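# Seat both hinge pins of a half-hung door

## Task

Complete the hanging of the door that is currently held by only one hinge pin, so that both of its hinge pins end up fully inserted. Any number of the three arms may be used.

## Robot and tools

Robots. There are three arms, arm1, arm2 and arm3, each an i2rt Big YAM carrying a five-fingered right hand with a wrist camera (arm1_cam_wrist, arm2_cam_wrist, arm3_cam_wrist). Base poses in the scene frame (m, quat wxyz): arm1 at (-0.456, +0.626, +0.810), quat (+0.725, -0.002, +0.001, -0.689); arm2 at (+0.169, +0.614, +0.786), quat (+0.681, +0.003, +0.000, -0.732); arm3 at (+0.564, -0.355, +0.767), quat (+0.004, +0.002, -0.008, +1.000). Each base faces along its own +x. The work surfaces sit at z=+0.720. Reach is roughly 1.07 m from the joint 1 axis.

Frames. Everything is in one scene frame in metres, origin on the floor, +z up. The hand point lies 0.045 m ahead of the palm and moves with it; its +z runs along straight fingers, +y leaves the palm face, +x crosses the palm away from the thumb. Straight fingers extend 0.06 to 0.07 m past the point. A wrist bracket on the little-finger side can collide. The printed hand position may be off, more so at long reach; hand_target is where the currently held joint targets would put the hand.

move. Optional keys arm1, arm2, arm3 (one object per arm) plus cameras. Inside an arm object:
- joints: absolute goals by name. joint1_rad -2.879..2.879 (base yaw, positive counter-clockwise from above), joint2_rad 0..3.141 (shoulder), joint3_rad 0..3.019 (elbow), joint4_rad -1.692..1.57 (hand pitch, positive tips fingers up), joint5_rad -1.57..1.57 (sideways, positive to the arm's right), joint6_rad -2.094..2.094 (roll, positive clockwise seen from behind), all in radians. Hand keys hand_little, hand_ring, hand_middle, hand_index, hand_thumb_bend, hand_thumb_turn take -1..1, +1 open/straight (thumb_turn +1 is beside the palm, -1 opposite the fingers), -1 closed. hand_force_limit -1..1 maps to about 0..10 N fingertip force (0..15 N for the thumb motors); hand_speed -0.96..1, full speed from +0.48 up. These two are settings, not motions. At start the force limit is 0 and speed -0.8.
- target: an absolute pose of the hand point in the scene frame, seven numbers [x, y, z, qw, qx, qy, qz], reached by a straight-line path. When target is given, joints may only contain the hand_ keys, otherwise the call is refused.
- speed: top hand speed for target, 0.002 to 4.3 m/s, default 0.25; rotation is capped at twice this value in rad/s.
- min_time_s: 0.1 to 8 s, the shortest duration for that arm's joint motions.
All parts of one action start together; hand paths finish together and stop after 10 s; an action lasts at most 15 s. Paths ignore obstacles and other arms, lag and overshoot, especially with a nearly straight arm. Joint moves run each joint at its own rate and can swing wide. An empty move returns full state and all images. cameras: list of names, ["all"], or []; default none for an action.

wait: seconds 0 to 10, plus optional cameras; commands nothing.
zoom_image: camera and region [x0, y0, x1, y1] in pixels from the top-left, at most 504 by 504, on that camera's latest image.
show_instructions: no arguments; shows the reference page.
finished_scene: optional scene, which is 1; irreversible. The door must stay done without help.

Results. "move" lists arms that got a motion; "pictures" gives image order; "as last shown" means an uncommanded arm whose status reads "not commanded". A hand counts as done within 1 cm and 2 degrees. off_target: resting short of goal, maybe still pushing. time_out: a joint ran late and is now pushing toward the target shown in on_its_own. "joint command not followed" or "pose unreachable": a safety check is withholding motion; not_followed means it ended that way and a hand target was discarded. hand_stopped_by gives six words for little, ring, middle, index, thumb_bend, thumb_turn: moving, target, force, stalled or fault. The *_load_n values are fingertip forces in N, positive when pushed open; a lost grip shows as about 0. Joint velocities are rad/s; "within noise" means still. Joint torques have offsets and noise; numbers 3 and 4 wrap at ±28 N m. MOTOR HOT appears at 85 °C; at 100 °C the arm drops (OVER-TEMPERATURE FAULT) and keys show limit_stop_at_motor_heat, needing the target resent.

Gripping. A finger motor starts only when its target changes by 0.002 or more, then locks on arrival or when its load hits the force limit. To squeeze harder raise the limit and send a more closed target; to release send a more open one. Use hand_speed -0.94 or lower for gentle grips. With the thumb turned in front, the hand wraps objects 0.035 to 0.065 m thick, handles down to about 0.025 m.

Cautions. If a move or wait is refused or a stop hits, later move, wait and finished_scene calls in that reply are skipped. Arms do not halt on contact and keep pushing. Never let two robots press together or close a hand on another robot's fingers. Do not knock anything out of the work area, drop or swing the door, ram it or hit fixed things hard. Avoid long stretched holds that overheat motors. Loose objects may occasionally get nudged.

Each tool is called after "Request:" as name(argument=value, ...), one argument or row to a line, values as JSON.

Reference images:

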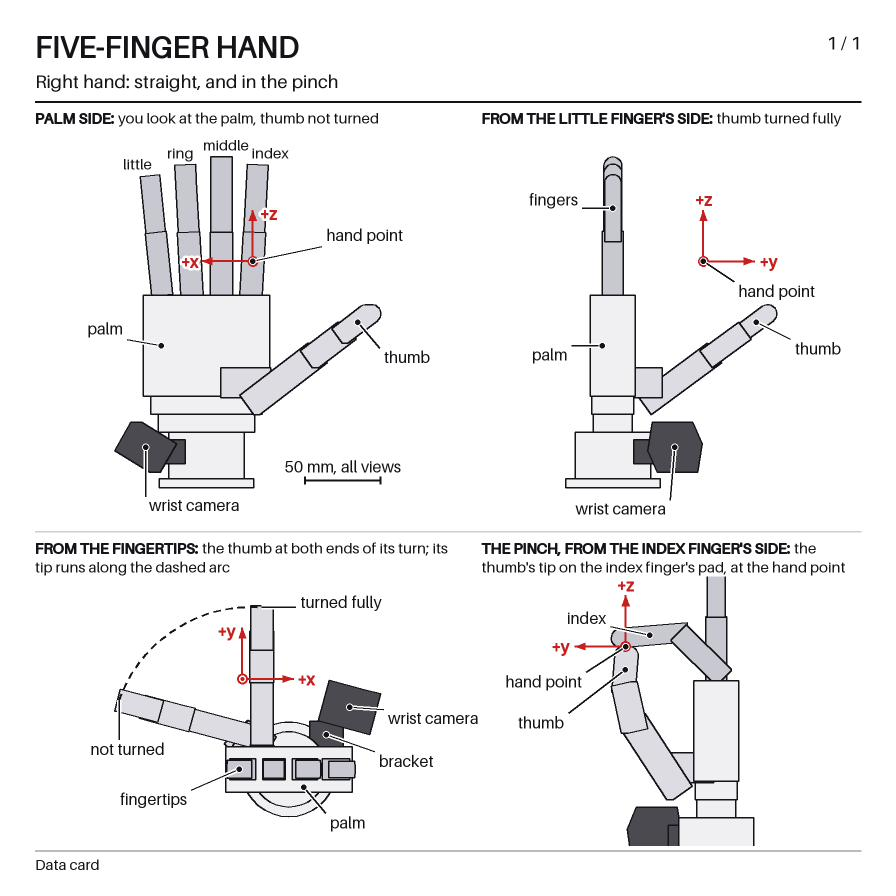

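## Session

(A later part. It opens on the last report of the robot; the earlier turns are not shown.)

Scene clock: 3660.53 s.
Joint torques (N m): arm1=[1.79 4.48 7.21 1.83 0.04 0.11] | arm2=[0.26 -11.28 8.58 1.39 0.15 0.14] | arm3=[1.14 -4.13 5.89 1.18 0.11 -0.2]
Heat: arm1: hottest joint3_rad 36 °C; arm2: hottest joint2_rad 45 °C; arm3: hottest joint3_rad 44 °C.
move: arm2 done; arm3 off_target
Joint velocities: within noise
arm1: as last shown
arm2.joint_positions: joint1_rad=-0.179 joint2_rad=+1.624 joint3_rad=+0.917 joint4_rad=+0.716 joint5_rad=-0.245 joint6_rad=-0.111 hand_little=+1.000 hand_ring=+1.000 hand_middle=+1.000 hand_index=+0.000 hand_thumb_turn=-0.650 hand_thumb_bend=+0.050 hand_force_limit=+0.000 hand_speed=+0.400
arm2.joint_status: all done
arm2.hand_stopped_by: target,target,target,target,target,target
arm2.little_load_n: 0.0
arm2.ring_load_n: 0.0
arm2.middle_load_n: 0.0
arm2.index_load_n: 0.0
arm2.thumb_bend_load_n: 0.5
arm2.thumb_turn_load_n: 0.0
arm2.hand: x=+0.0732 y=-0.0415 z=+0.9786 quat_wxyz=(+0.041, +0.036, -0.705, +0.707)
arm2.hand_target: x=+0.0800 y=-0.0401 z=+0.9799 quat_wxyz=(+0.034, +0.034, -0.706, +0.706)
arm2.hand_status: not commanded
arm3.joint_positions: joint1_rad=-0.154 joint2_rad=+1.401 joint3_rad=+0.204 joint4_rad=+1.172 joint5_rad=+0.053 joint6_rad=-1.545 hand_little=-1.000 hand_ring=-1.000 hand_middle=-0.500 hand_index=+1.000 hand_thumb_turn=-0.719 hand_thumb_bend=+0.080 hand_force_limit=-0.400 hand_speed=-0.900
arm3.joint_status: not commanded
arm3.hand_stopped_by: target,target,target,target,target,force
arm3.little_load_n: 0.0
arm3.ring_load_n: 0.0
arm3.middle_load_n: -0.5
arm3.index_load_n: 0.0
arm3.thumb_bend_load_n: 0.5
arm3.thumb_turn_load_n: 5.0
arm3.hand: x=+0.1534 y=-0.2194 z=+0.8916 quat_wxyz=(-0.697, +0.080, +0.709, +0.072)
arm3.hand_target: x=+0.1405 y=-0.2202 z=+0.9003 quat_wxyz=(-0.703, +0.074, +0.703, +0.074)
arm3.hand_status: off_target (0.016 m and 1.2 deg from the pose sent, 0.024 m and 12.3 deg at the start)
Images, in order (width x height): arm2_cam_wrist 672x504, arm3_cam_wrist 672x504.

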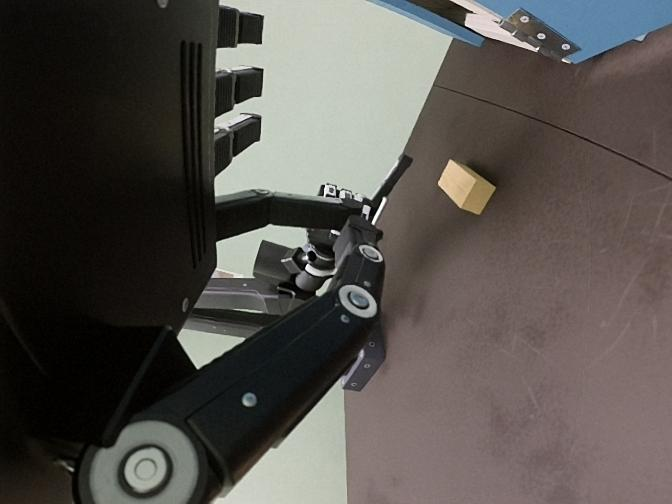

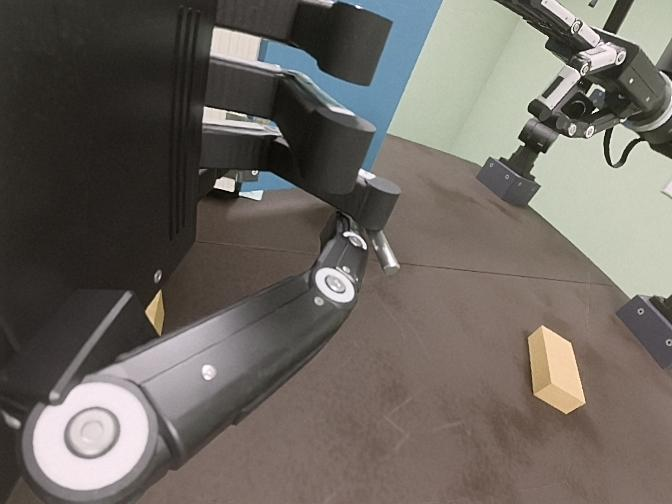

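Request:
move(
  arm2={"target": [0.122, -0.195, 0.967, 0.0339, 0.0339, -0.706, 0.706], "speed": 0.12},
  cameras=["arm2_cam_wrist", "arm3_cam_wrist"],
)

Request:
zoom_image(
  camera="arm2_cam_wrist",
  region=[290, 140, 450, 300],
)

Scene clock: 3704.43 s.
Joint torques (N m): arm1=[1.79 4.48 7.21 1.84 0.04 0.11] | arm2=[0.15 -13.57 13.55 1.31 0.17 0.15] | arm3=[1.2 -4.19 5.9 1.18 0.11 -0.2]
Heat: arm1: hottest joint3_rad 36 °C; arm2: hottest joint3_rad 45 °C; arm3: hottest joint3_rad 45 °C.
move: arm2 off_target
Joint velocities: within noise
arm1, arm3: as last shown
arm2.joint_positions: joint1_rad=-0.052 joint2_rad=+1.926 joint3_rad=+1.314 joint4_rad=+0.600 joint5_rad=-0.118 joint6_rad=-0.111 hand_little=+1.000 hand_ring=+1.000 hand_middle=+1.000 hand_index=+0.000 hand_thumb_turn=-0.650 hand_thumb_bend=+0.050 hand_force_limit=+0.000 hand_speed=+0.400
arm2.joint_status: not commanded
arm2.hand_stopped_by: target,target,target,target,target,target
arm2.little_load_n: 0.0
arm2.ring_load_n: 0.0
arm2.middle_load_n: 0.0
arm2.index_load_n: 0.0
arm2.thumb_bend_load_n: 0.0
arm2.thumb_turn_load_n: 0.0
arm2.hand: x=+0.1168 y=-0.1799 z=+0.9585 quat_wxyz=(+0.039, +0.036, -0.712, +0.700)
arm2.hand_target: x=+0.1220 y=-0.1938 z=+0.9672 quat_wxyz=(+0.034, +0.034, -0.706, +0.706)
arm2.hand_status: off_target (0.018 m and 1.1 deg from the pose sent, 0.162 m and 0.9 deg at the start)
arm3.middle_load_n: -1.0
arm3.thumb_bend_load_n: 0.0
Images, in order (width x height): arm2_cam_wrist 672x504, arm3_cam_wrist 672x504.

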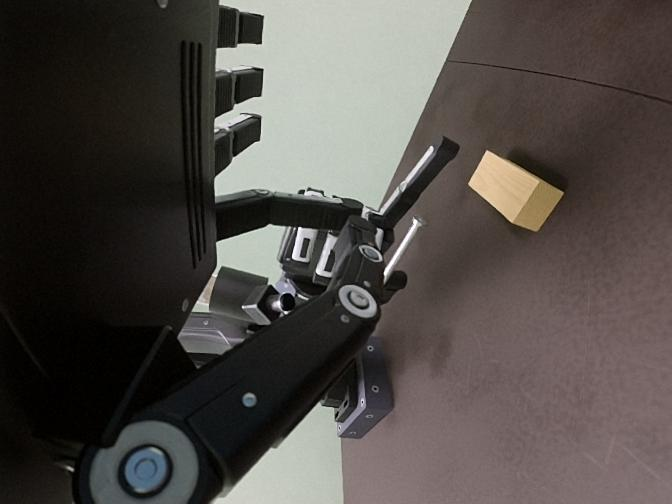

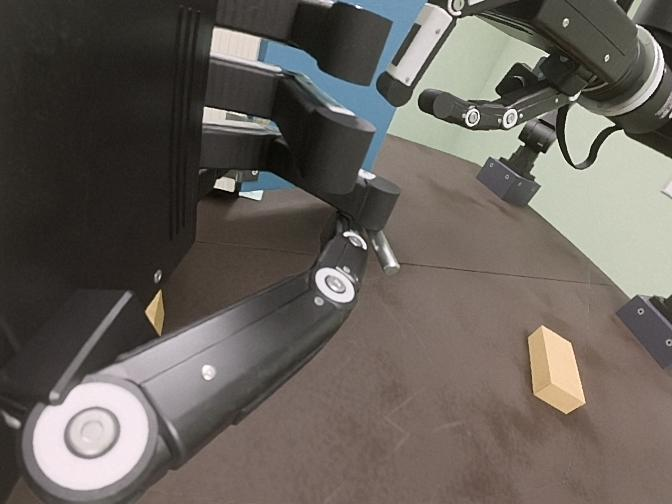

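Scaled by 3.150 from the camera's image (finer frame: 960x720).

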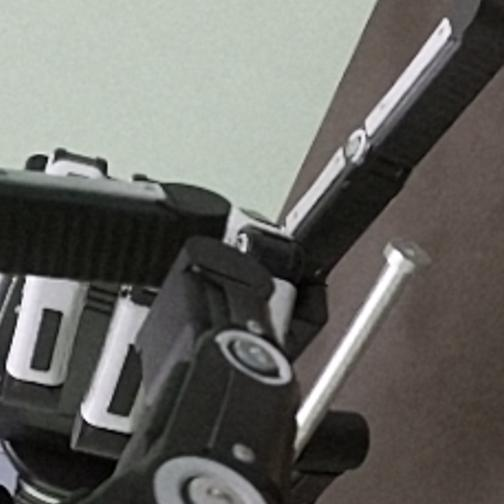

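Request:
move(
  arm2={"target": [0.120, -0.172, 0.950, 0.0339, 0.0339, -0.706, 0.706], "speed": 0.06, "joints": {"hand_index": 0.3, "hand_speed": 0.2}},
  cameras=["arm2_cam_wrist", "arm3_cam_wrist"],
)

Request:
zoom_image(
  camera="arm2_cam_wrist",
  region=[290, 140, 450, 300],
)

Scene clock: 3728.70 s.
Joint torques (N m): arm1=[1.79 4.54 7.21 1.84 0.03 0.11] | arm2=[-0.5 -14.68 9.31 2.44 -0.1 0.14] | arm3=[1.14 -4.19 5.9 1.2 0.11 -0.2]
Heat: arm1: hottest joint3_rad 36 °C; arm2: hottest joint3_rad 46 °C; arm3: hottest joint3_rad 45 °C.
move: arm2 done
Joint velocities: within noise
arm1, arm3: as last shown
arm2.joint_positions: joint1_rad=-0.052 joint2_rad=+1.926 joint3_rad=+1.273 joint4_rad=+0.638 joint5_rad=-0.120 joint6_rad=-0.111 hand_little=+1.000 hand_ring=+1.000 hand_middle=+1.000 hand_index=+0.300 hand_thumb_turn=-0.650 hand_thumb_bend=+0.050 hand_force_limit=+0.000 hand_speed=+0.200
arm2.joint_status: all done
arm2.hand_stopped_by: target,target,target,target,target,target
arm2.little_load_n: 0.0
arm2.ring_load_n: 0.0
arm2.middle_load_n: 0.0
arm2.index_load_n: 0.0
arm2.thumb_bend_load_n: 0.0
arm2.thumb_turn_load_n: 0.0
arm2.hand: x=+0.1184 y=-0.1706 z=+0.9456 quat_wxyz=(+0.038, +0.036, -0.713, +0.700)
arm2.hand_target: x=+0.1199 y=-0.1720 z=+0.9501 quat_wxyz=(+0.034, +0.034, -0.706, +0.706)
arm2.hand_status: done (0.005 m and 1.2 deg from the pose sent, 0.012 m and 1.1 deg at the start)
arm3.middle_load_n: -0.5
arm3.thumb_bend_load_n: 0.5
Images, in order (width x height): arm2_cam_wrist 672x504, arm3_cam_wrist 672x504.

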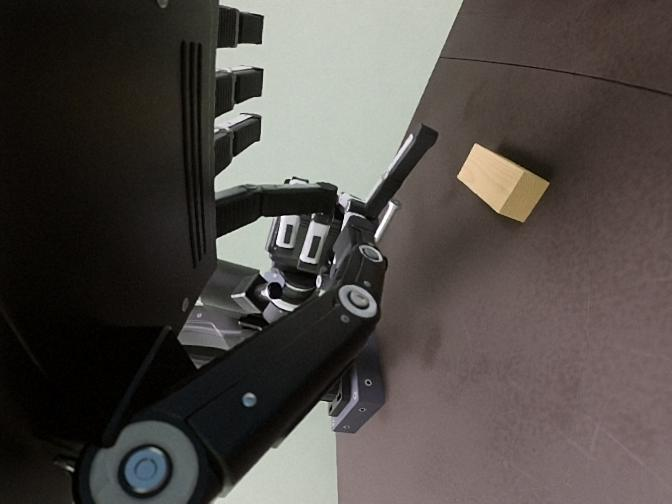

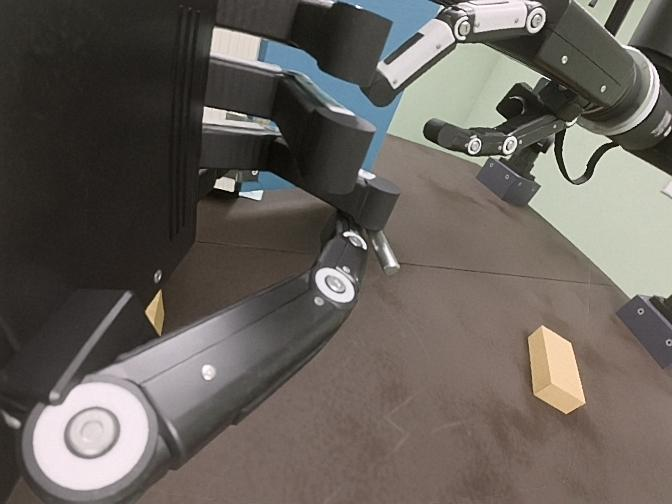

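Scaled by 3.150 from the camera's image (finer frame: 960x720).

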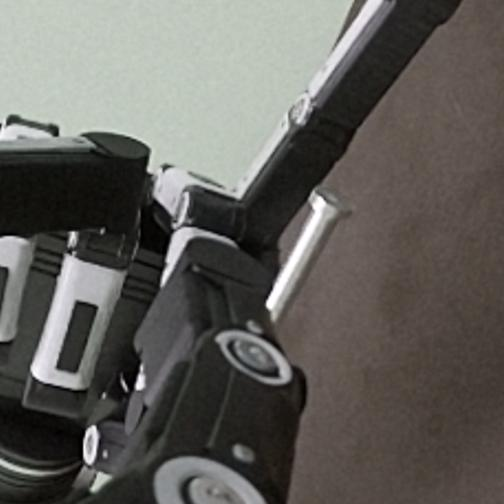

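Request:
move(
  arm2={"target": [0.120, -0.172, 0.9375, 0.0339, 0.0339, -0.706, 0.706], "speed": 0.05},
  cameras=["arm2_cam_wrist", "arm3_cam_wrist"],
)

Request:
zoom_image(
  camera="arm2_cam_wrist",
  region=[290, 140, 450, 300],
)

Request:
zoom_image(
  camera="arm3_cam_wrist",
  region=[300, 40, 480, 220],
)

Scene clock: 3736.73 s.
Joint torques (N m): arm1=[1.79 4.48 7.2 1.84 0.03 0.11] | arm2=[-0.5 -13.04 8.96 2.43 -0.08 0.14] | arm3=[1.14 -4.13 5.89 1.2 0.11 -0.2]
Heat: arm1: hottest joint3_rad 36 °C; arm2: hottest joint3_rad 46 °C; arm3: hottest joint3_rad 45 °C.
move: arm2 off_target
Joint velocities: within noise
arm1, arm3: as last shown
arm1.index_load_n: 0.5
arm2.joint_positions: joint1_rad=-0.052 joint2_rad=+1.926 joint3_rad=+1.268 joint4_rad=+0.667 joint5_rad=-0.120 joint6_rad=-0.111 hand_little=+1.000 hand_ring=+1.000 hand_middle=+1.000 hand_index=+0.300 hand_thumb_turn=-0.650 hand_thumb_bend=+0.050 hand_force_limit=+0.000 hand_speed=+0.200
arm2.joint_status: not commanded
arm2.hand_stopped_by: target,target,target,target,target,target
arm2.little_load_n: -0.5
arm2.ring_load_n: -0.5
arm2.middle_load_n: 0.0
arm2.index_load_n: 0.0
arm2.thumb_bend_load_n: 0.0
arm2.thumb_turn_load_n: 0.0
arm2.hand: x=+0.1183 y=-0.1710 z=+0.9502 quat_wxyz=(+0.039, +0.037, -0.704, +0.708)
arm2.hand_target: x=+0.1199 y=-0.1717 z=+0.9377 quat_wxyz=(+0.034, +0.034, -0.706, +0.706)
arm2.hand_status: off_target (0.013 m and 0.8 deg from the pose sent, 0.008 m and 1.2 deg at the start)
Images, in order (width x height): arm2_cam_wrist 672x504, arm3_cam_wrist 672x504.

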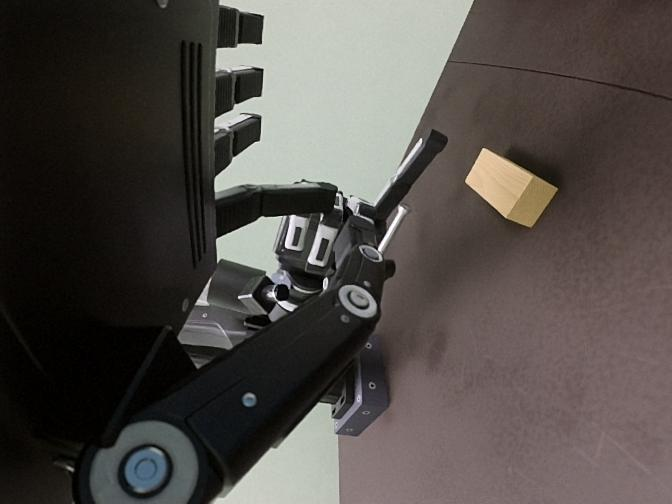

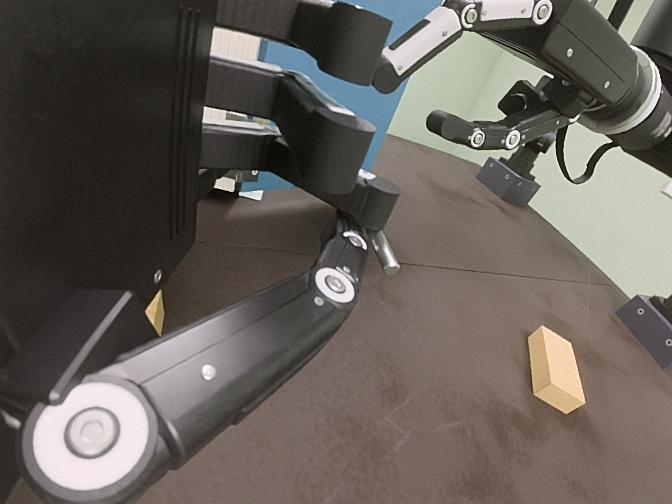

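Scaled by 3.150 from the camera's image (finer frame: 960x720).

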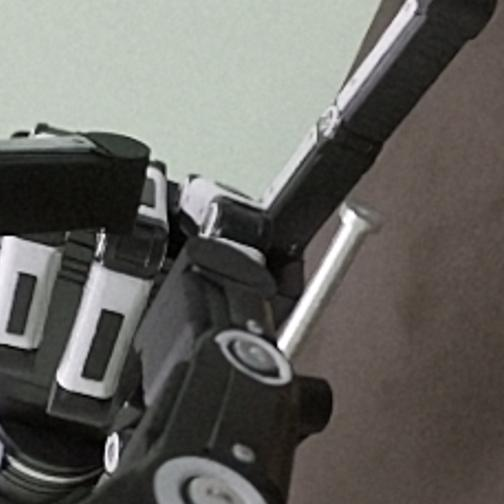

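Scaled by 2.800 from the camera's image (finer frame: 960x720).

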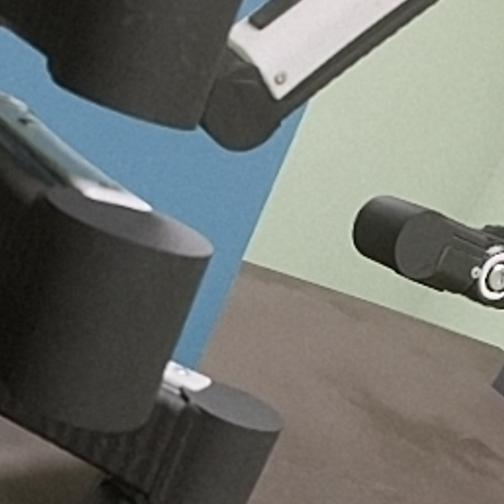

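Request:
move(
  arm2={"target": [0.120, -0.172, 0.930, 0.0339, 0.0339, -0.706, 0.706], "speed": 0.05},
  cameras=["arm2_cam_wrist"],
)

Request:
zoom_image(
  camera="arm2_cam_wrist",
  region=[290, 140, 450, 300],
)

Scene clock: 3742.03 s.
Joint torques (N m): arm1=[1.79 4.48 7.21 1.85 0.04 0.11] | arm2=[-0.38 -13.33 9.02 2.48 -0.11 0.13] | arm3=[1.14 -4.19 5.9 1.17 0.11 -0.2]
Heat: arm1: hottest joint3_rad 36 °C; arm2: hottest joint3_rad 45 °C; arm3: hottest joint3_rad 45 °C.
move: arm2 off_target
Joint velocities: within noise
arm1.joint_positions: joint1_rad=+0.540 joint2_rad=+0.643 joint3_rad=+1.569 joint4_rad=-1.489 joint5_rad=+0.222 joint6_rad=-1.308 hand_little=+1.000 hand_ring=+1.000 hand_middle=+1.000 hand_index=+1.000 hand_thumb_turn=+1.000 hand_thumb_bend=+1.000 hand_force_limit=+0.000 hand_speed=-0.800
arm1.joint_status: not commanded
arm1.hand_stopped_by: target,target,target,target,target,target
arm1.little_load_n: 0.0
arm1.ring_load_n: 0.0
arm1.middle_load_n: 0.0
arm1.index_load_n: 0.0
arm1.thumb_bend_load_n: 0.0
arm1.thumb_turn_load_n: 0.0
arm1.hand: x=-0.4302 y=+0.4273 z=+1.3542 quat_wxyz=(+0.261, +0.677, -0.549, +0.414)
arm1.hand_target: x=-0.4304 y=+0.4313 z=+1.3581 quat_wxyz=(+0.258, +0.677, -0.548, +0.418)
arm1.hand_status: not commanded
arm2.joint_positions: joint1_rad=-0.052 joint2_rad=+1.938 joint3_rad=+1.263 joint4_rad=+0.683 joint5_rad=-0.120 joint6_rad=-0.111 hand_little=+1.000 hand_ring=+1.000 hand_middle=+1.000 hand_index=+0.300 hand_thumb_turn=-0.650 hand_thumb_bend=+0.050 hand_force_limit=+0.000 hand_speed=+0.200
arm2.joint_status: not commanded
arm2.hand_stopped_by: target,target,target,target,target,target
arm2.little_load_n: 0.0
arm2.ring_load_n: -0.5
arm2.middle_load_n: 0.0
arm2.index_load_n: 0.0
arm2.thumb_bend_load_n: 0.0
arm2.thumb_turn_load_n: 0.0
arm2.hand: x=+0.1184 y=-0.1709 z=+0.9423 quat_wxyz=(+0.039, +0.037, -0.705, +0.707)
arm2.hand_target: x=+0.1199 y=-0.1718 z=+0.9302 quat_wxyz=(+0.034, +0.034, -0.706, +0.706)
arm2.hand_status: off_target (0.012 m and 0.7 deg from the pose sent, 0.020 m and 0.8 deg at the start)
arm3: as last shown
Images, in order (width x height): arm2_cam_wrist 672x504.

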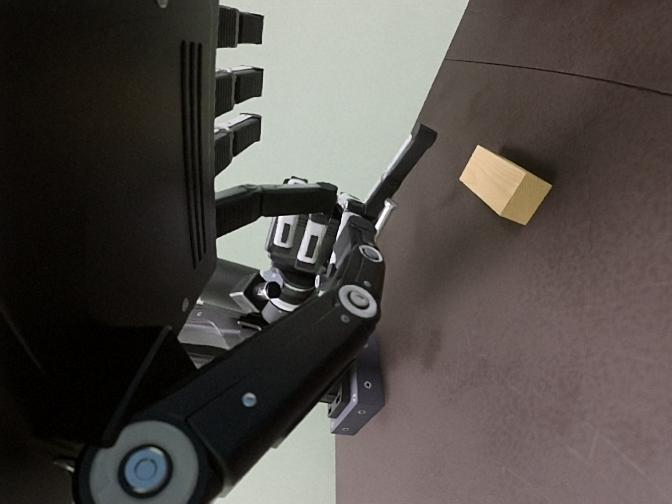

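Scaled by 3.150 from the camera's image (finer frame: 960x720).

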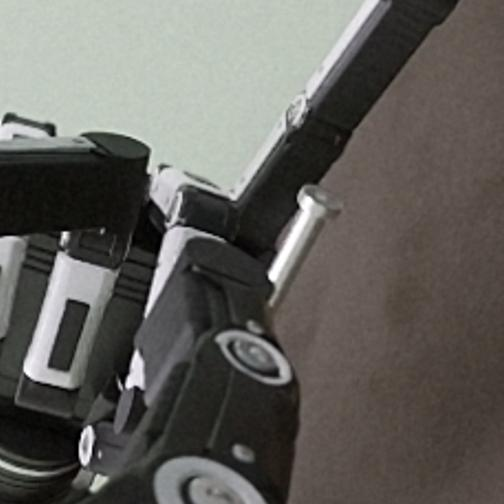

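Request:
move(
  arm2={"target": [0.120, -0.172, 0.9195, 0.0339, 0.0339, -0.706, 0.706], "speed": 0.05},
  cameras=["arm2_cam_wrist"],
)

Request:
zoom_image(
  camera="arm2_cam_wrist",
  region=[290, 140, 450, 300],
)

Scene clock: 3745.83 s.
Joint torques (N m): arm1=[1.79 4.42 7.23 1.83 0.03 0.11] | arm2=[-0.38 -13.45 8.87 2.48 -0.1 0.14] | arm3=[1.2 -4.19 5.91 1.18 0.11 -0.21]
Heat: arm1: hottest joint3_rad 36 °C; arm2: hottest joint3_rad 45 °C; arm3: hottest joint3_rad 45 °C.
move: arm2 off_target
Joint velocities: within noise
arm1, arm3: as last shown
arm2.joint_positions: joint1_rad=-0.052 joint2_rad=+1.956 joint3_rad=+1.258 joint4_rad=+0.705 joint5_rad=-0.120 joint6_rad=-0.111 hand_little=+1.000 hand_ring=+1.000 hand_middle=+1.000 hand_index=+0.300 hand_thumb_turn=-0.650 hand_thumb_bend=+0.050 hand_force_limit=+0.000 hand_speed=+0.200
arm2.joint_status: not commanded
arm2.hand_stopped_by: target,target,target,target,target,target
arm2.little_load_n: 0.0
arm2.ring_load_n: 0.0
arm2.middle_load_n: 0.0
arm2.index_load_n: 0.0
arm2.thumb_bend_load_n: 0.0
arm2.thumb_turn_load_n: 0.0
arm2.hand: x=+0.1184 y=-0.1709 z=+0.9308 quat_wxyz=(+0.039, +0.037, -0.705, +0.707)
arm2.hand_target: x=+0.1199 y=-0.1717 z=+0.9194 quat_wxyz=(+0.034, +0.034, -0.707, +0.706)
arm2.hand_status: off_target (0.012 m and 0.7 deg from the pose sent, 0.023 m and 0.7 deg at the start)
arm3.middle_load_n: -1.0
Images, in order (width x height): arm2_cam_wrist 672x504.

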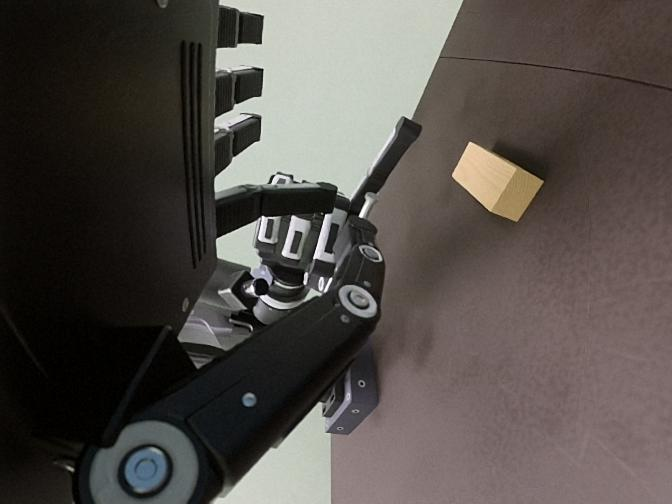

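Scaled by 3.150 from the camera's image (finer frame: 960x720).

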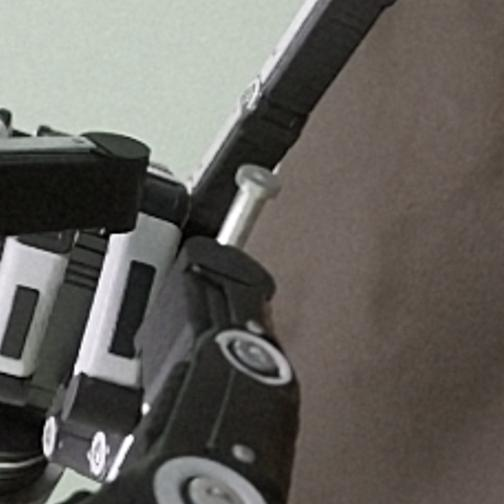

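Request:
move(
  arm2={"joints": {"hand_index": -0.3, "hand_speed": -0.8, "hand_force_limit": -0.6}},
  cameras=["arm2_cam_wrist", "arm3_cam_wrist"],
)

Request:
zoom_image(
  camera="arm2_cam_wrist",
  region=[290, 140, 450, 300],
)

Request:
zoom_image(
  camera="arm3_cam_wrist",
  region=[300, 40, 480, 220],
)

Scene clock: 3754.13 s.
Joint torques (N m): arm1=[1.79 4.54 7.2 1.85 0.03 0.11] | arm2=[-0.32 -13.33 8.88 2.48 -0.09 0.14] | arm3=[1.08 -4.19 5.9 1.18 0.11 -0.2]
Heat: arm1: hottest joint3_rad 36 °C; arm2: hottest joint3_rad 45 °C; arm3: hottest joint3_rad 45 °C.
move: arm2 off_target
Joint velocities: within noise
arm1, arm3: as last shown
arm2.joint_positions: joint1_rad=-0.052 joint2_rad=+1.956 joint3_rad=+1.258 joint4_rad=+0.705 joint5_rad=-0.120 joint6_rad=-0.111 hand_little=+1.000 hand_ring=+1.000 hand_middle=+1.000 hand_index=-0.233 hand_thumb_turn=-0.650 hand_thumb_bend=+0.050 hand_force_limit=-0.600 hand_speed=-0.800
arm2.joint_status: hand_index off_target (ended at -0.233, target -0.300); the others done
arm2.hand_stopped_by: target,target,target,force,target,target
arm2.little_load_n: 0.0
arm2.ring_load_n: -0.5
arm2.middle_load_n: 0.0
arm2.index_load_n: 6.0
arm2.thumb_bend_load_n: 0.5
arm2.thumb_turn_load_n: 0.0
arm2.hand: x=+0.1184 y=-0.1709 z=+0.9308 quat_wxyz=(+0.039, +0.037, -0.705, +0.707)
arm2.hand_target: x=+0.1199 y=-0.1717 z=+0.9194 quat_wxyz=(+0.034, +0.034, -0.707, +0.706)
arm2.hand_status: not commanded
arm3.middle_load_n: -0.5
arm3.thumb_bend_load_n: 0.0
arm3.thumb_turn_load_n: 5.5
Images, in order (width x height): arm2_cam_wrist 672x504, arm3_cam_wrist 672x504.

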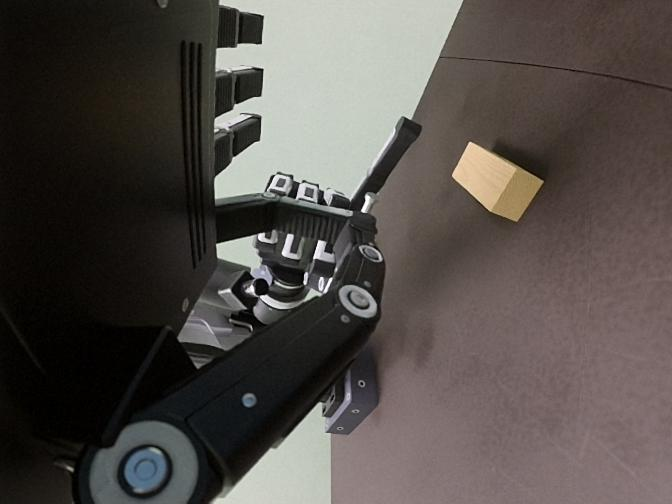

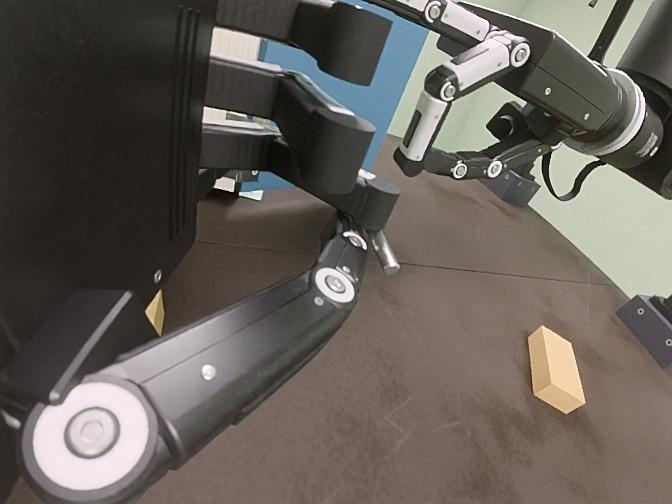

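Scaled by 3.150 from the camera's image (finer frame: 960x720).

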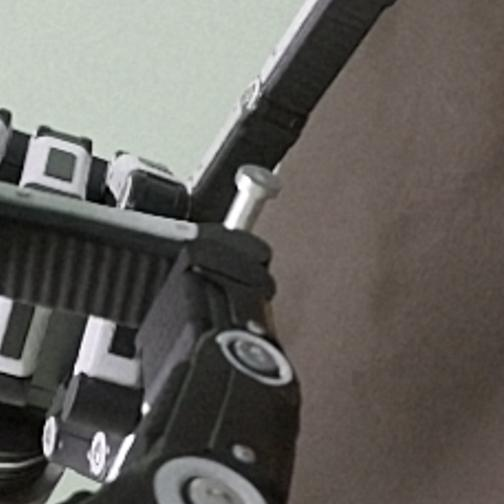

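Scaled by 2.800 from the camera's image (finer frame: 960x720).

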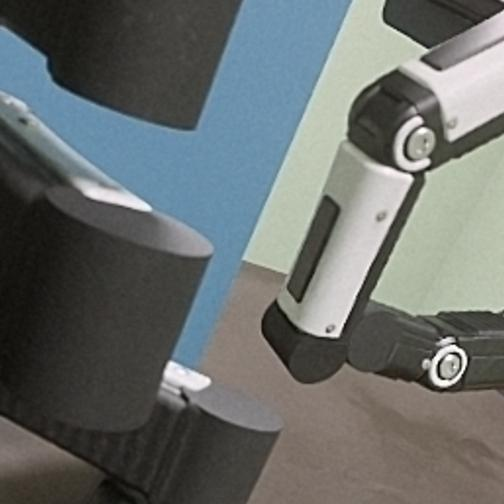

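Request:
zoom_image(
  camera="arm2_cam_wrist",
  region=[335, 180, 405, 250],
)

Request:
zoom_image(
  camera="arm3_cam_wrist",
  region=[380, 120, 470, 200],
)

Scaled by 7.200 from the camera's image (finer frame: 960x720).

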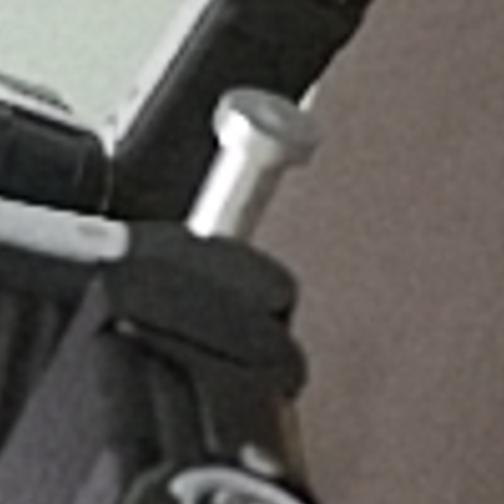

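Scaled by 5.600 from the camera's image (finer frame: 960x720).

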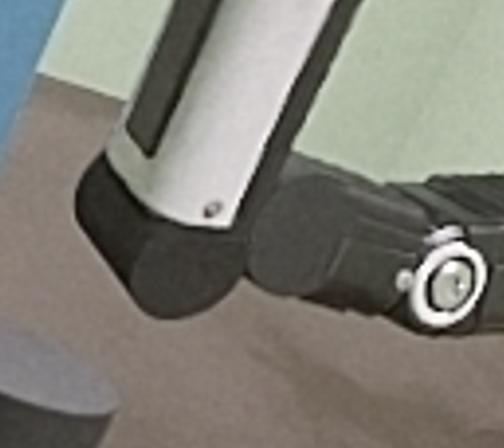

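Request:
move(
  arm2={"target": [0.120, -0.172, 0.955, 0.0339, 0.0339, -0.706, 0.706], "speed": 0.08, "joints": {"hand_index": 0.3, "hand_speed": 0.2}},
)

Request:
move(
  arm2={"target": [0.137, -0.222, 0.950, 0.0339, 0.0339, -0.706, 0.706], "speed": 0.06},
  cameras=["arm2_cam_wrist", "arm3_cam_wrist"],
)

Request:
zoom_image(
  camera="arm2_cam_wrist",
  region=[290, 140, 450, 300],
)

Scene clock: 3793.87 s.
Joint torques (N m): arm1=[1.79 4.48 7.21 1.84 0.03 0.11] | arm2=[-0.5 -15.85 10.71 1.35 -0.1 0.14] | arm3=[1.14 -4.19 5.9 1.18 0.11 -0.2]
Heat: arm1: hottest joint3_rad 36 °C; arm2: hottest joint3_rad 44 °C; arm3: hottest joint3_rad 45 °C.
move: arm2 off_target
Joint velocities: within noise
arm1, arm3: as last shown
arm1.little_load_n: 0.5
arm2.joint_positions: joint1_rad=-0.052 joint2_rad=+1.936 joint3_rad=+1.258 joint4_rad=+0.658 joint5_rad=-0.120 joint6_rad=-0.111 hand_little=+1.000 hand_ring=+1.000 hand_middle=+1.000 hand_index=+0.300 hand_thumb_turn=-0.650 hand_thumb_bend=+0.050 hand_force_limit=-0.600 hand_speed=+0.200
arm2.joint_status: all done
arm2.hand_stopped_by: target,target,target,target,target,target
arm2.little_load_n: 0.0
arm2.ring_load_n: 0.0
arm2.middle_load_n: 0.0
arm2.index_load_n: 0.0
arm2.thumb_bend_load_n: 0.0
arm2.thumb_turn_load_n: 0.0
arm2.hand: x=+0.1188 y=-0.1674 z=+0.9338 quat_wxyz=(+0.038, +0.036, -0.715, +0.697)
arm2.hand_target: x=+0.1199 y=-0.1716 z=+0.9548 quat_wxyz=(+0.034, +0.034, -0.706, +0.706)
arm2.hand_status: off_target (0.022 m and 1.5 deg from the pose sent, 0.024 m and 0.7 deg at the start)
arm3.index_load_n: -0.5
arm3.thumb_bend_load_n: 0.5
arm3.thumb_turn_load_n: 5.0
pictures: none

Scene clock: 3795.30 s.
Joint torques (N m): arm1=[1.79 4.48 7.21 1.84 0.04 0.11] | arm2=[0.21 -14.39 13.42 1.39 0.18 0.13] | arm3=[1.14 -4.19 5.9 1.17 0.11 -0.2]
Heat: arm1: hottest joint3_rad 36 °C; arm2: hottest joint3_rad 45 °C; arm3: hottest joint3_rad 45 °C.
move: arm2 off_target
Joint velocities: within noise
arm1: as last shown
arm1.little_load_n: 0.0
arm2.joint_positions: joint1_rad=-0.024 joint2_rad=+2.006 joint3_rad=+1.395 joint4_rad=+0.599 joint5_rad=-0.091 joint6_rad=-0.111 hand_little=+1.000 hand_ring=+1.000 hand_middle=+1.000 hand_index=+0.300 hand_thumb_turn=-0.650 hand_thumb_bend=+0.050 hand_force_limit=-0.600 hand_speed=+0.200
arm2.joint_status: not commanded
arm2.hand_stopped_by: target,target,target,target,target,target
arm2.little_load_n: 0.0
arm2.ring_load_n: 0.0
arm2.middle_load_n: 0.0
arm2.index_load_n: 0.0
arm2.thumb_bend_load_n: 0.0
arm2.thumb_turn_load_n: 0.0
arm2.hand: x=+0.1308 y=-0.2078 z=+0.9423 quat_wxyz=(+0.039, +0.036, -0.712, +0.700)
arm2.hand_target: x=+0.1370 y=-0.2208 z=+0.9499 quat_wxyz=(+0.034, +0.034, -0.706, +0.706)
arm2.hand_status: off_target (0.017 m and 1.1 deg from the pose sent, 0.060 m and 1.5 deg at the start)
arm3.joint_positions: joint1_rad=-0.154 joint2_rad=+1.401 joint3_rad=+0.204 joint4_rad=+1.172 joint5_rad=+0.053 joint6_rad=-1.545 hand_little=-1.000 hand_ring=-1.000 hand_middle=-0.500 hand_index=+1.000 hand_thumb_turn=-0.719 hand_thumb_bend=+0.080 hand_force_limit=-0.400 hand_speed=-0.900
arm3.joint_status: not commanded
arm3.hand_stopped_by: target,target,target,target,target,force
arm3.little_load_n: 0.0
arm3.ring_load_n: 0.0
arm3.middle_load_n: -0.5
arm3.index_load_n: 0.0
arm3.thumb_bend_load_n: 0.0
arm3.thumb_turn_load_n: 5.5
arm3.hand: x=+0.1534 y=-0.2194 z=+0.8916 quat_wxyz=(-0.697, +0.080, +0.709, +0.072)
arm3.hand_target: x=+0.1405 y=-0.2202 z=+0.9003 quat_wxyz=(-0.703, +0.074, +0.703, +0.074)
arm3.hand_status: not commanded
Images, in order (width x height): arm2_cam_wrist 672x504, arm3_cam_wrist 672x504.

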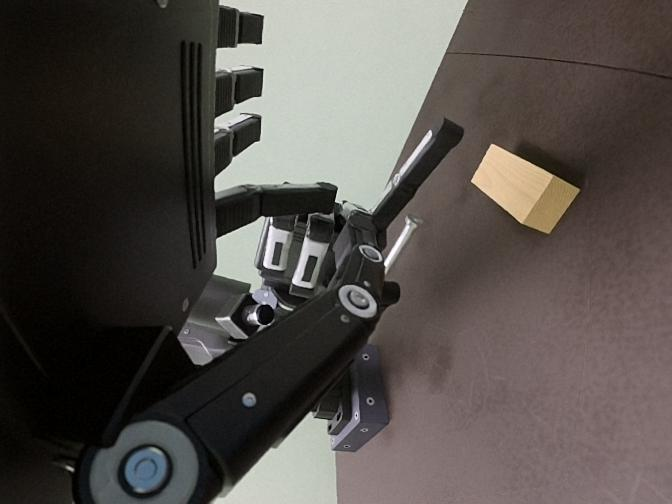

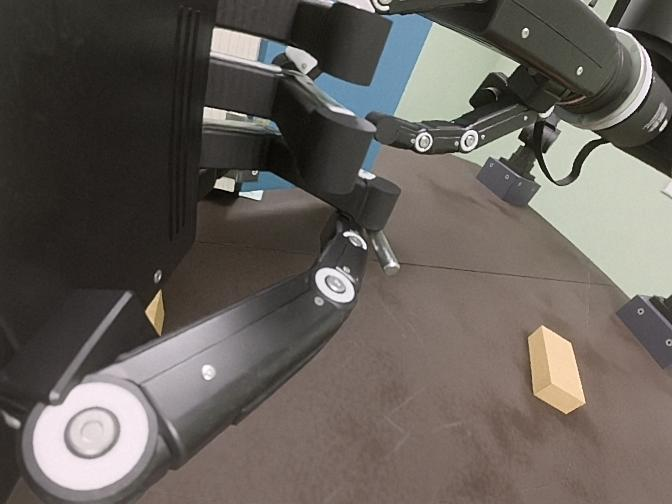

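Scaled by 3.150 from the camera's image (finer frame: 960x720).

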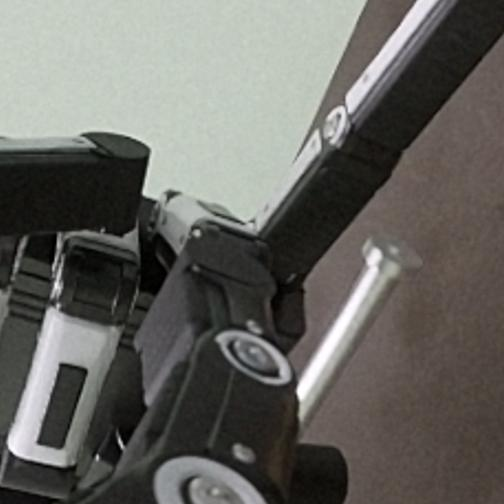

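Request:
move(
  arm2={"target": [0.139, -0.220, 0.930, 0.0339, 0.0339, -0.706, 0.706], "speed": 0.05},
  cameras=["arm2_cam_wrist", "arm3_cam_wrist"],
)

Request:
zoom_image(
  camera="arm2_cam_wrist",
  region=[290, 140, 450, 300],
)

Scene clock: 3816.83 s.
Joint torques (N m): arm1=[1.79 4.48 7.21 1.84 0.03 0.11] | arm2=[0.03 -14.15 11.73 2.41 0.16 0.16] | arm3=[1.08 -4.42 5.9 1.26 0.11 -0.2]
Heat: arm1: hottest joint3_rad 36 °C; arm2: hottest joint3_rad 48 °C; arm3: hottest joint3_rad 45 °C.
move: arm2 off_target
Joint velocities: within noise
arm1, arm3: as last shown
arm2.joint_positions: joint1_rad=-0.022 joint2_rad=+2.028 joint3_rad=+1.395 joint4_rad=+0.616 joint5_rad=-0.088 joint6_rad=-0.111 hand_little=+1.000 hand_ring=+1.000 hand_middle=+1.000 hand_index=+0.300 hand_thumb_turn=-0.650 hand_thumb_bend=+0.050 hand_force_limit=-0.600 hand_speed=+0.200
arm2.joint_status: not commanded
arm2.hand_stopped_by: target,target,target,target,target,target
arm2.little_load_n: 0.0
arm2.ring_load_n: 0.0
arm2.middle_load_n: 0.0
arm2.index_load_n: 0.0
arm2.thumb_bend_load_n: 0.0
arm2.thumb_turn_load_n: 0.0
arm2.hand: x=+0.1316 y=-0.2095 z=+0.9288 quat_wxyz=(+0.039, +0.035, -0.714, +0.698)
arm2.hand_target: x=+0.1392 y=-0.2193 z=+0.9301 quat_wxyz=(+0.034, +0.034, -0.706, +0.706)
arm2.hand_status: off_target (0.013 m and 1.4 deg from the pose sent, 0.019 m and 1.1 deg at the start)
arm3.joint_positions: joint1_rad=-0.153 joint2_rad=+1.403 joint3_rad=+0.204 joint4_rad=+1.169 joint5_rad=+0.053 joint6_rad=-1.545 hand_little=-1.000 hand_ring=-1.000 hand_middle=-0.500 hand_index=+1.000 hand_thumb_turn=-0.719 hand_thumb_bend=+0.080 hand_force_limit=-0.400 hand_speed=-0.900
arm3.thumb_bend_load_n: 0.5
arm3.thumb_turn_load_n: 5.0
arm3.hand: x=+0.1534 y=-0.2198 z=+0.8900 quat_wxyz=(-0.695, +0.079, +0.711, +0.072)
arm3.hand_target: x=+0.1405 y=-0.2202 z=+0.9002 quat_wxyz=(-0.703, +0.074, +0.703, +0.074)
Images, in order (width x height): arm2_cam_wrist 672x504, arm3_cam_wrist 672x504.

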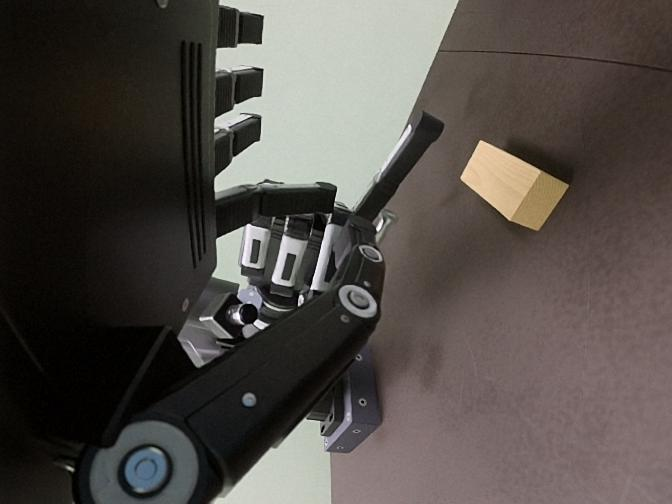

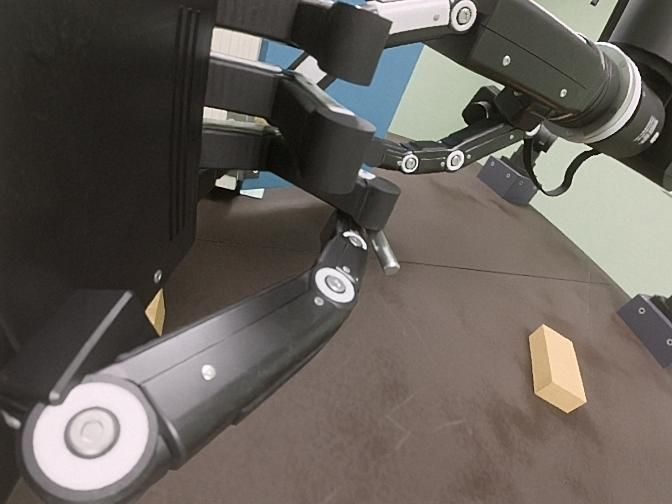

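Scaled by 3.150 from the camera's image (finer frame: 960x720).

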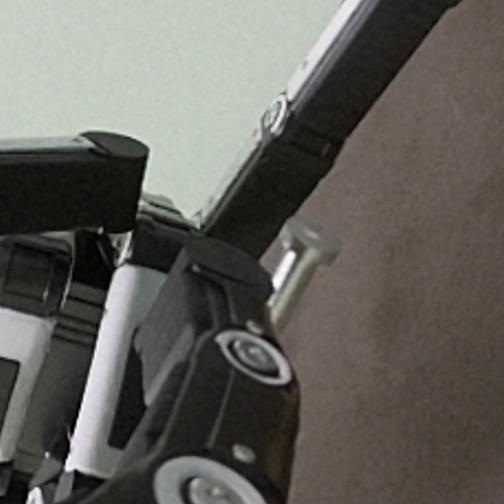

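Request:
move(
  arm2={"target": [0.149, -0.2185, 0.922, 0.0339, 0.0339, -0.706, 0.706], "speed": 0.05},
  cameras=["arm2_cam_wrist", "arm3_cam_wrist"],
)

Request:
zoom_image(
  camera="arm2_cam_wrist",
  region=[290, 140, 450, 300],
)

Scene clock: 3838.30 s.
Joint torques (N m): arm1=[1.73 4.54 7.23 1.85 0.03 0.11] | arm2=[0.38 -13.92 10.67 2.41 0.04 0.14] | arm3=[1.08 -4.48 5.87 1.28 0.11 -0.2]
Heat: arm1: hottest joint3_rad 36 °C; arm2: hottest joint3_rad 49 °C; arm3: hottest joint3_rad 45 °C.
move: arm2 off_target
Joint velocities: within noise
arm1, arm3: as last shown
arm2.joint_positions: joint1_rad=-0.009 joint2_rad=+2.034 joint3_rad=+1.395 joint4_rad=+0.636 joint5_rad=-0.070 joint6_rad=-0.111 hand_little=+1.000 hand_ring=+1.000 hand_middle=+1.000 hand_index=+0.300 hand_thumb_turn=-0.650 hand_thumb_bend=+0.050 hand_force_limit=-0.600 hand_speed=+0.200
arm2.joint_status: not commanded
arm2.hand_stopped_by: target,target,target,target,target,target
arm2.little_load_n: 0.0
arm2.ring_load_n: 0.0
arm2.middle_load_n: 0.0
arm2.index_load_n: 0.0
arm2.thumb_bend_load_n: 0.0
arm2.thumb_turn_load_n: 0.0
arm2.hand: x=+0.1387 y=-0.2118 z=+0.9295 quat_wxyz=(+0.042, +0.034, -0.709, +0.703)
arm2.hand_target: x=+0.1490 y=-0.2179 z=+0.9220 quat_wxyz=(+0.034, +0.034, -0.706, +0.706)
arm2.hand_status: off_target (0.014 m and 1.0 deg from the pose sent, 0.021 m and 1.4 deg at the start)
arm3.joint_positions: joint1_rad=-0.153 joint2_rad=+1.403 joint3_rad=+0.204 joint4_rad=+1.169 joint5_rad=+0.054 joint6_rad=-1.545 hand_little=-1.000 hand_ring=-1.000 hand_middle=-0.500 hand_index=+1.000 hand_thumb_turn=-0.719 hand_thumb_bend=+0.080 hand_force_limit=-0.400 hand_speed=-0.900
arm3.hand: x=+0.1533 y=-0.2199 z=+0.8900 quat_wxyz=(-0.695, +0.079, +0.711, +0.072)
Images, in order (width x height): arm2_cam_wrist 672x504, arm3_cam_wrist 672x504.

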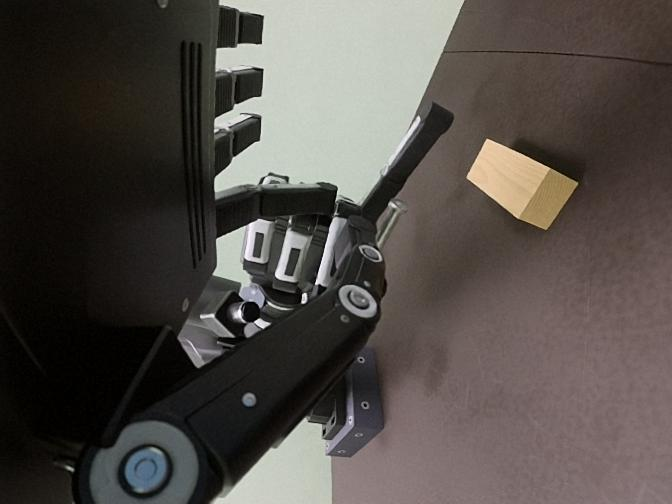

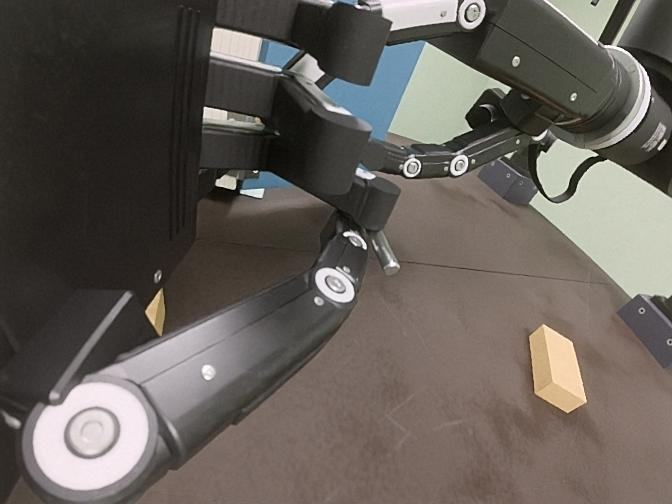

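Scaled by 3.150 from the camera's image (finer frame: 960x720).

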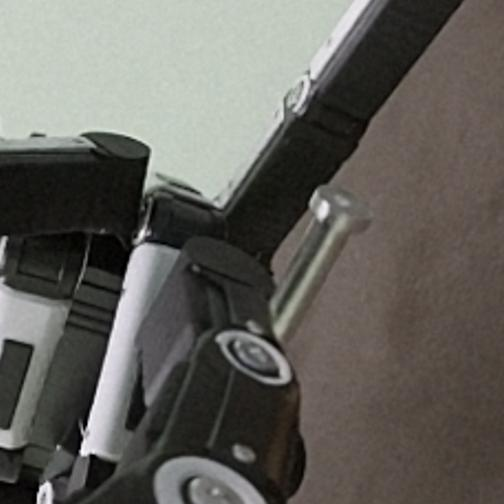

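Request:
move(
  arm2={"target": [0.147, -0.217, 0.907, 0.0339, 0.0339, -0.706, 0.706], "speed": 0.05},
  cameras=["arm2_cam_wrist", "arm3_cam_wrist"],
)

Request:
zoom_image(
  camera="arm2_cam_wrist",
  region=[290, 140, 450, 300],
)

Scene clock: 3846.87 s.
Joint torques (N m): arm1=[1.73 4.54 7.21 1.85 0.04 0.11] | arm2=[0.32 -13.92 9.59 2.22 -0.1 0.12] | arm3=[0.97 -4.42 5.87 1.36 0.11 -0.21]
Heat: arm1: hottest joint3_rad 36 °C; arm2: hottest joint3_rad 49 °C; arm3: hottest joint3_rad 45 °C.
move: arm2 off_target
Joint velocities: within noise
arm1, arm3: as last shown
arm2.joint_positions: joint1_rad=-0.009 joint2_rad=+2.049 joint3_rad=+1.395 joint4_rad=+0.673 joint5_rad=-0.070 joint6_rad=-0.111 hand_little=+1.000 hand_ring=+1.000 hand_middle=+1.000 hand_index=+0.300 hand_thumb_turn=-0.650 hand_thumb_bend=+0.050 hand_force_limit=-0.600 hand_speed=+0.200
arm2.joint_status: not commanded
arm2.hand_stopped_by: target,target,target,target,target,target
arm2.little_load_n: 0.0
arm2.ring_load_n: 0.0
arm2.middle_load_n: 0.0
arm2.index_load_n: 0.0
arm2.thumb_bend_load_n: 0.0
arm2.thumb_turn_load_n: 0.0
arm2.hand: x=+0.1385 y=-0.2143 z=+0.9269 quat_wxyz=(+0.043, +0.034, -0.701, +0.711)
arm2.hand_target: x=+0.1470 y=-0.2162 z=+0.9073 quat_wxyz=(+0.034, +0.034, -0.706, +0.706)
arm2.hand_status: off_target (0.022 m and 1.3 deg from the pose sent, 0.025 m and 1.0 deg at the start)
arm3.joint_positions: joint1_rad=-0.152 joint2_rad=+1.405 joint3_rad=+0.204 joint4_rad=+1.167 joint5_rad=+0.054 joint6_rad=-1.545 hand_little=-1.000 hand_ring=-1.000 hand_middle=-0.500 hand_index=+1.000 hand_thumb_turn=-0.719 hand_thumb_bend=+0.080 hand_force_limit=-0.400 hand_speed=-0.900
arm3.thumb_turn_load_n: 5.5
arm3.hand: x=+0.1533 y=-0.2202 z=+0.8889 quat_wxyz=(-0.694, +0.079, +0.712, +0.072)
arm3.hand_target: x=+0.1405 y=-0.2201 z=+0.9003 quat_wxyz=(-0.703, +0.074, +0.703, +0.074)
Images, in order (width x height): arm2_cam_wrist 672x504, arm3_cam_wrist 672x504.

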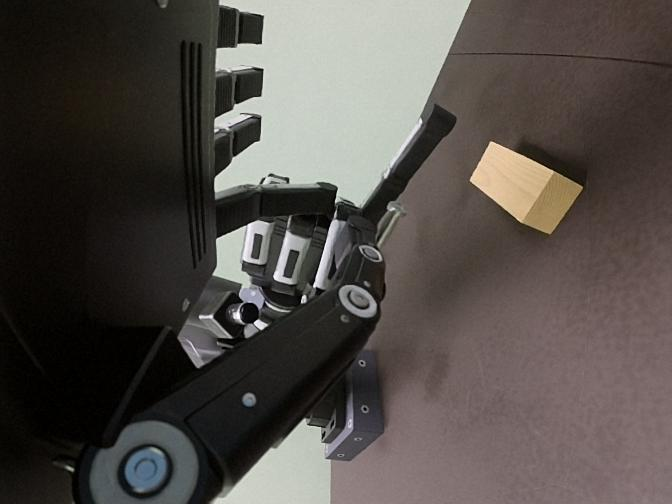

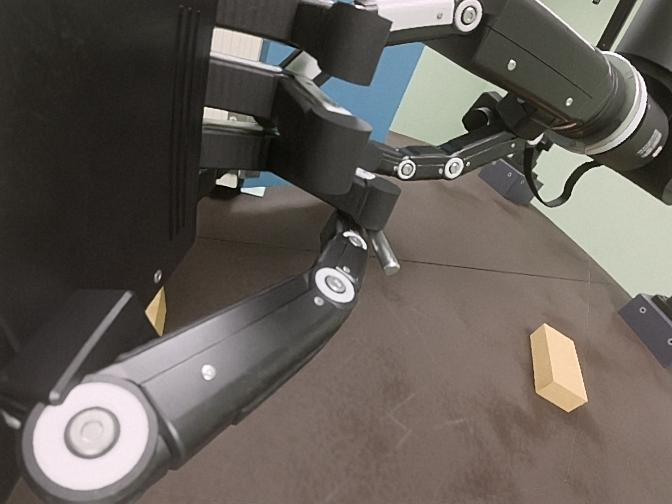

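Scaled by 3.150 from the camera's image (finer frame: 960x720).

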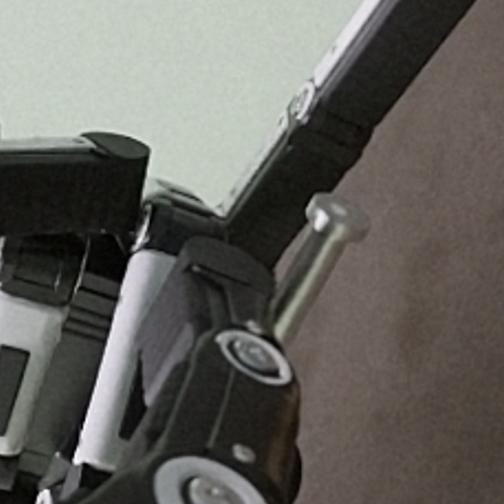

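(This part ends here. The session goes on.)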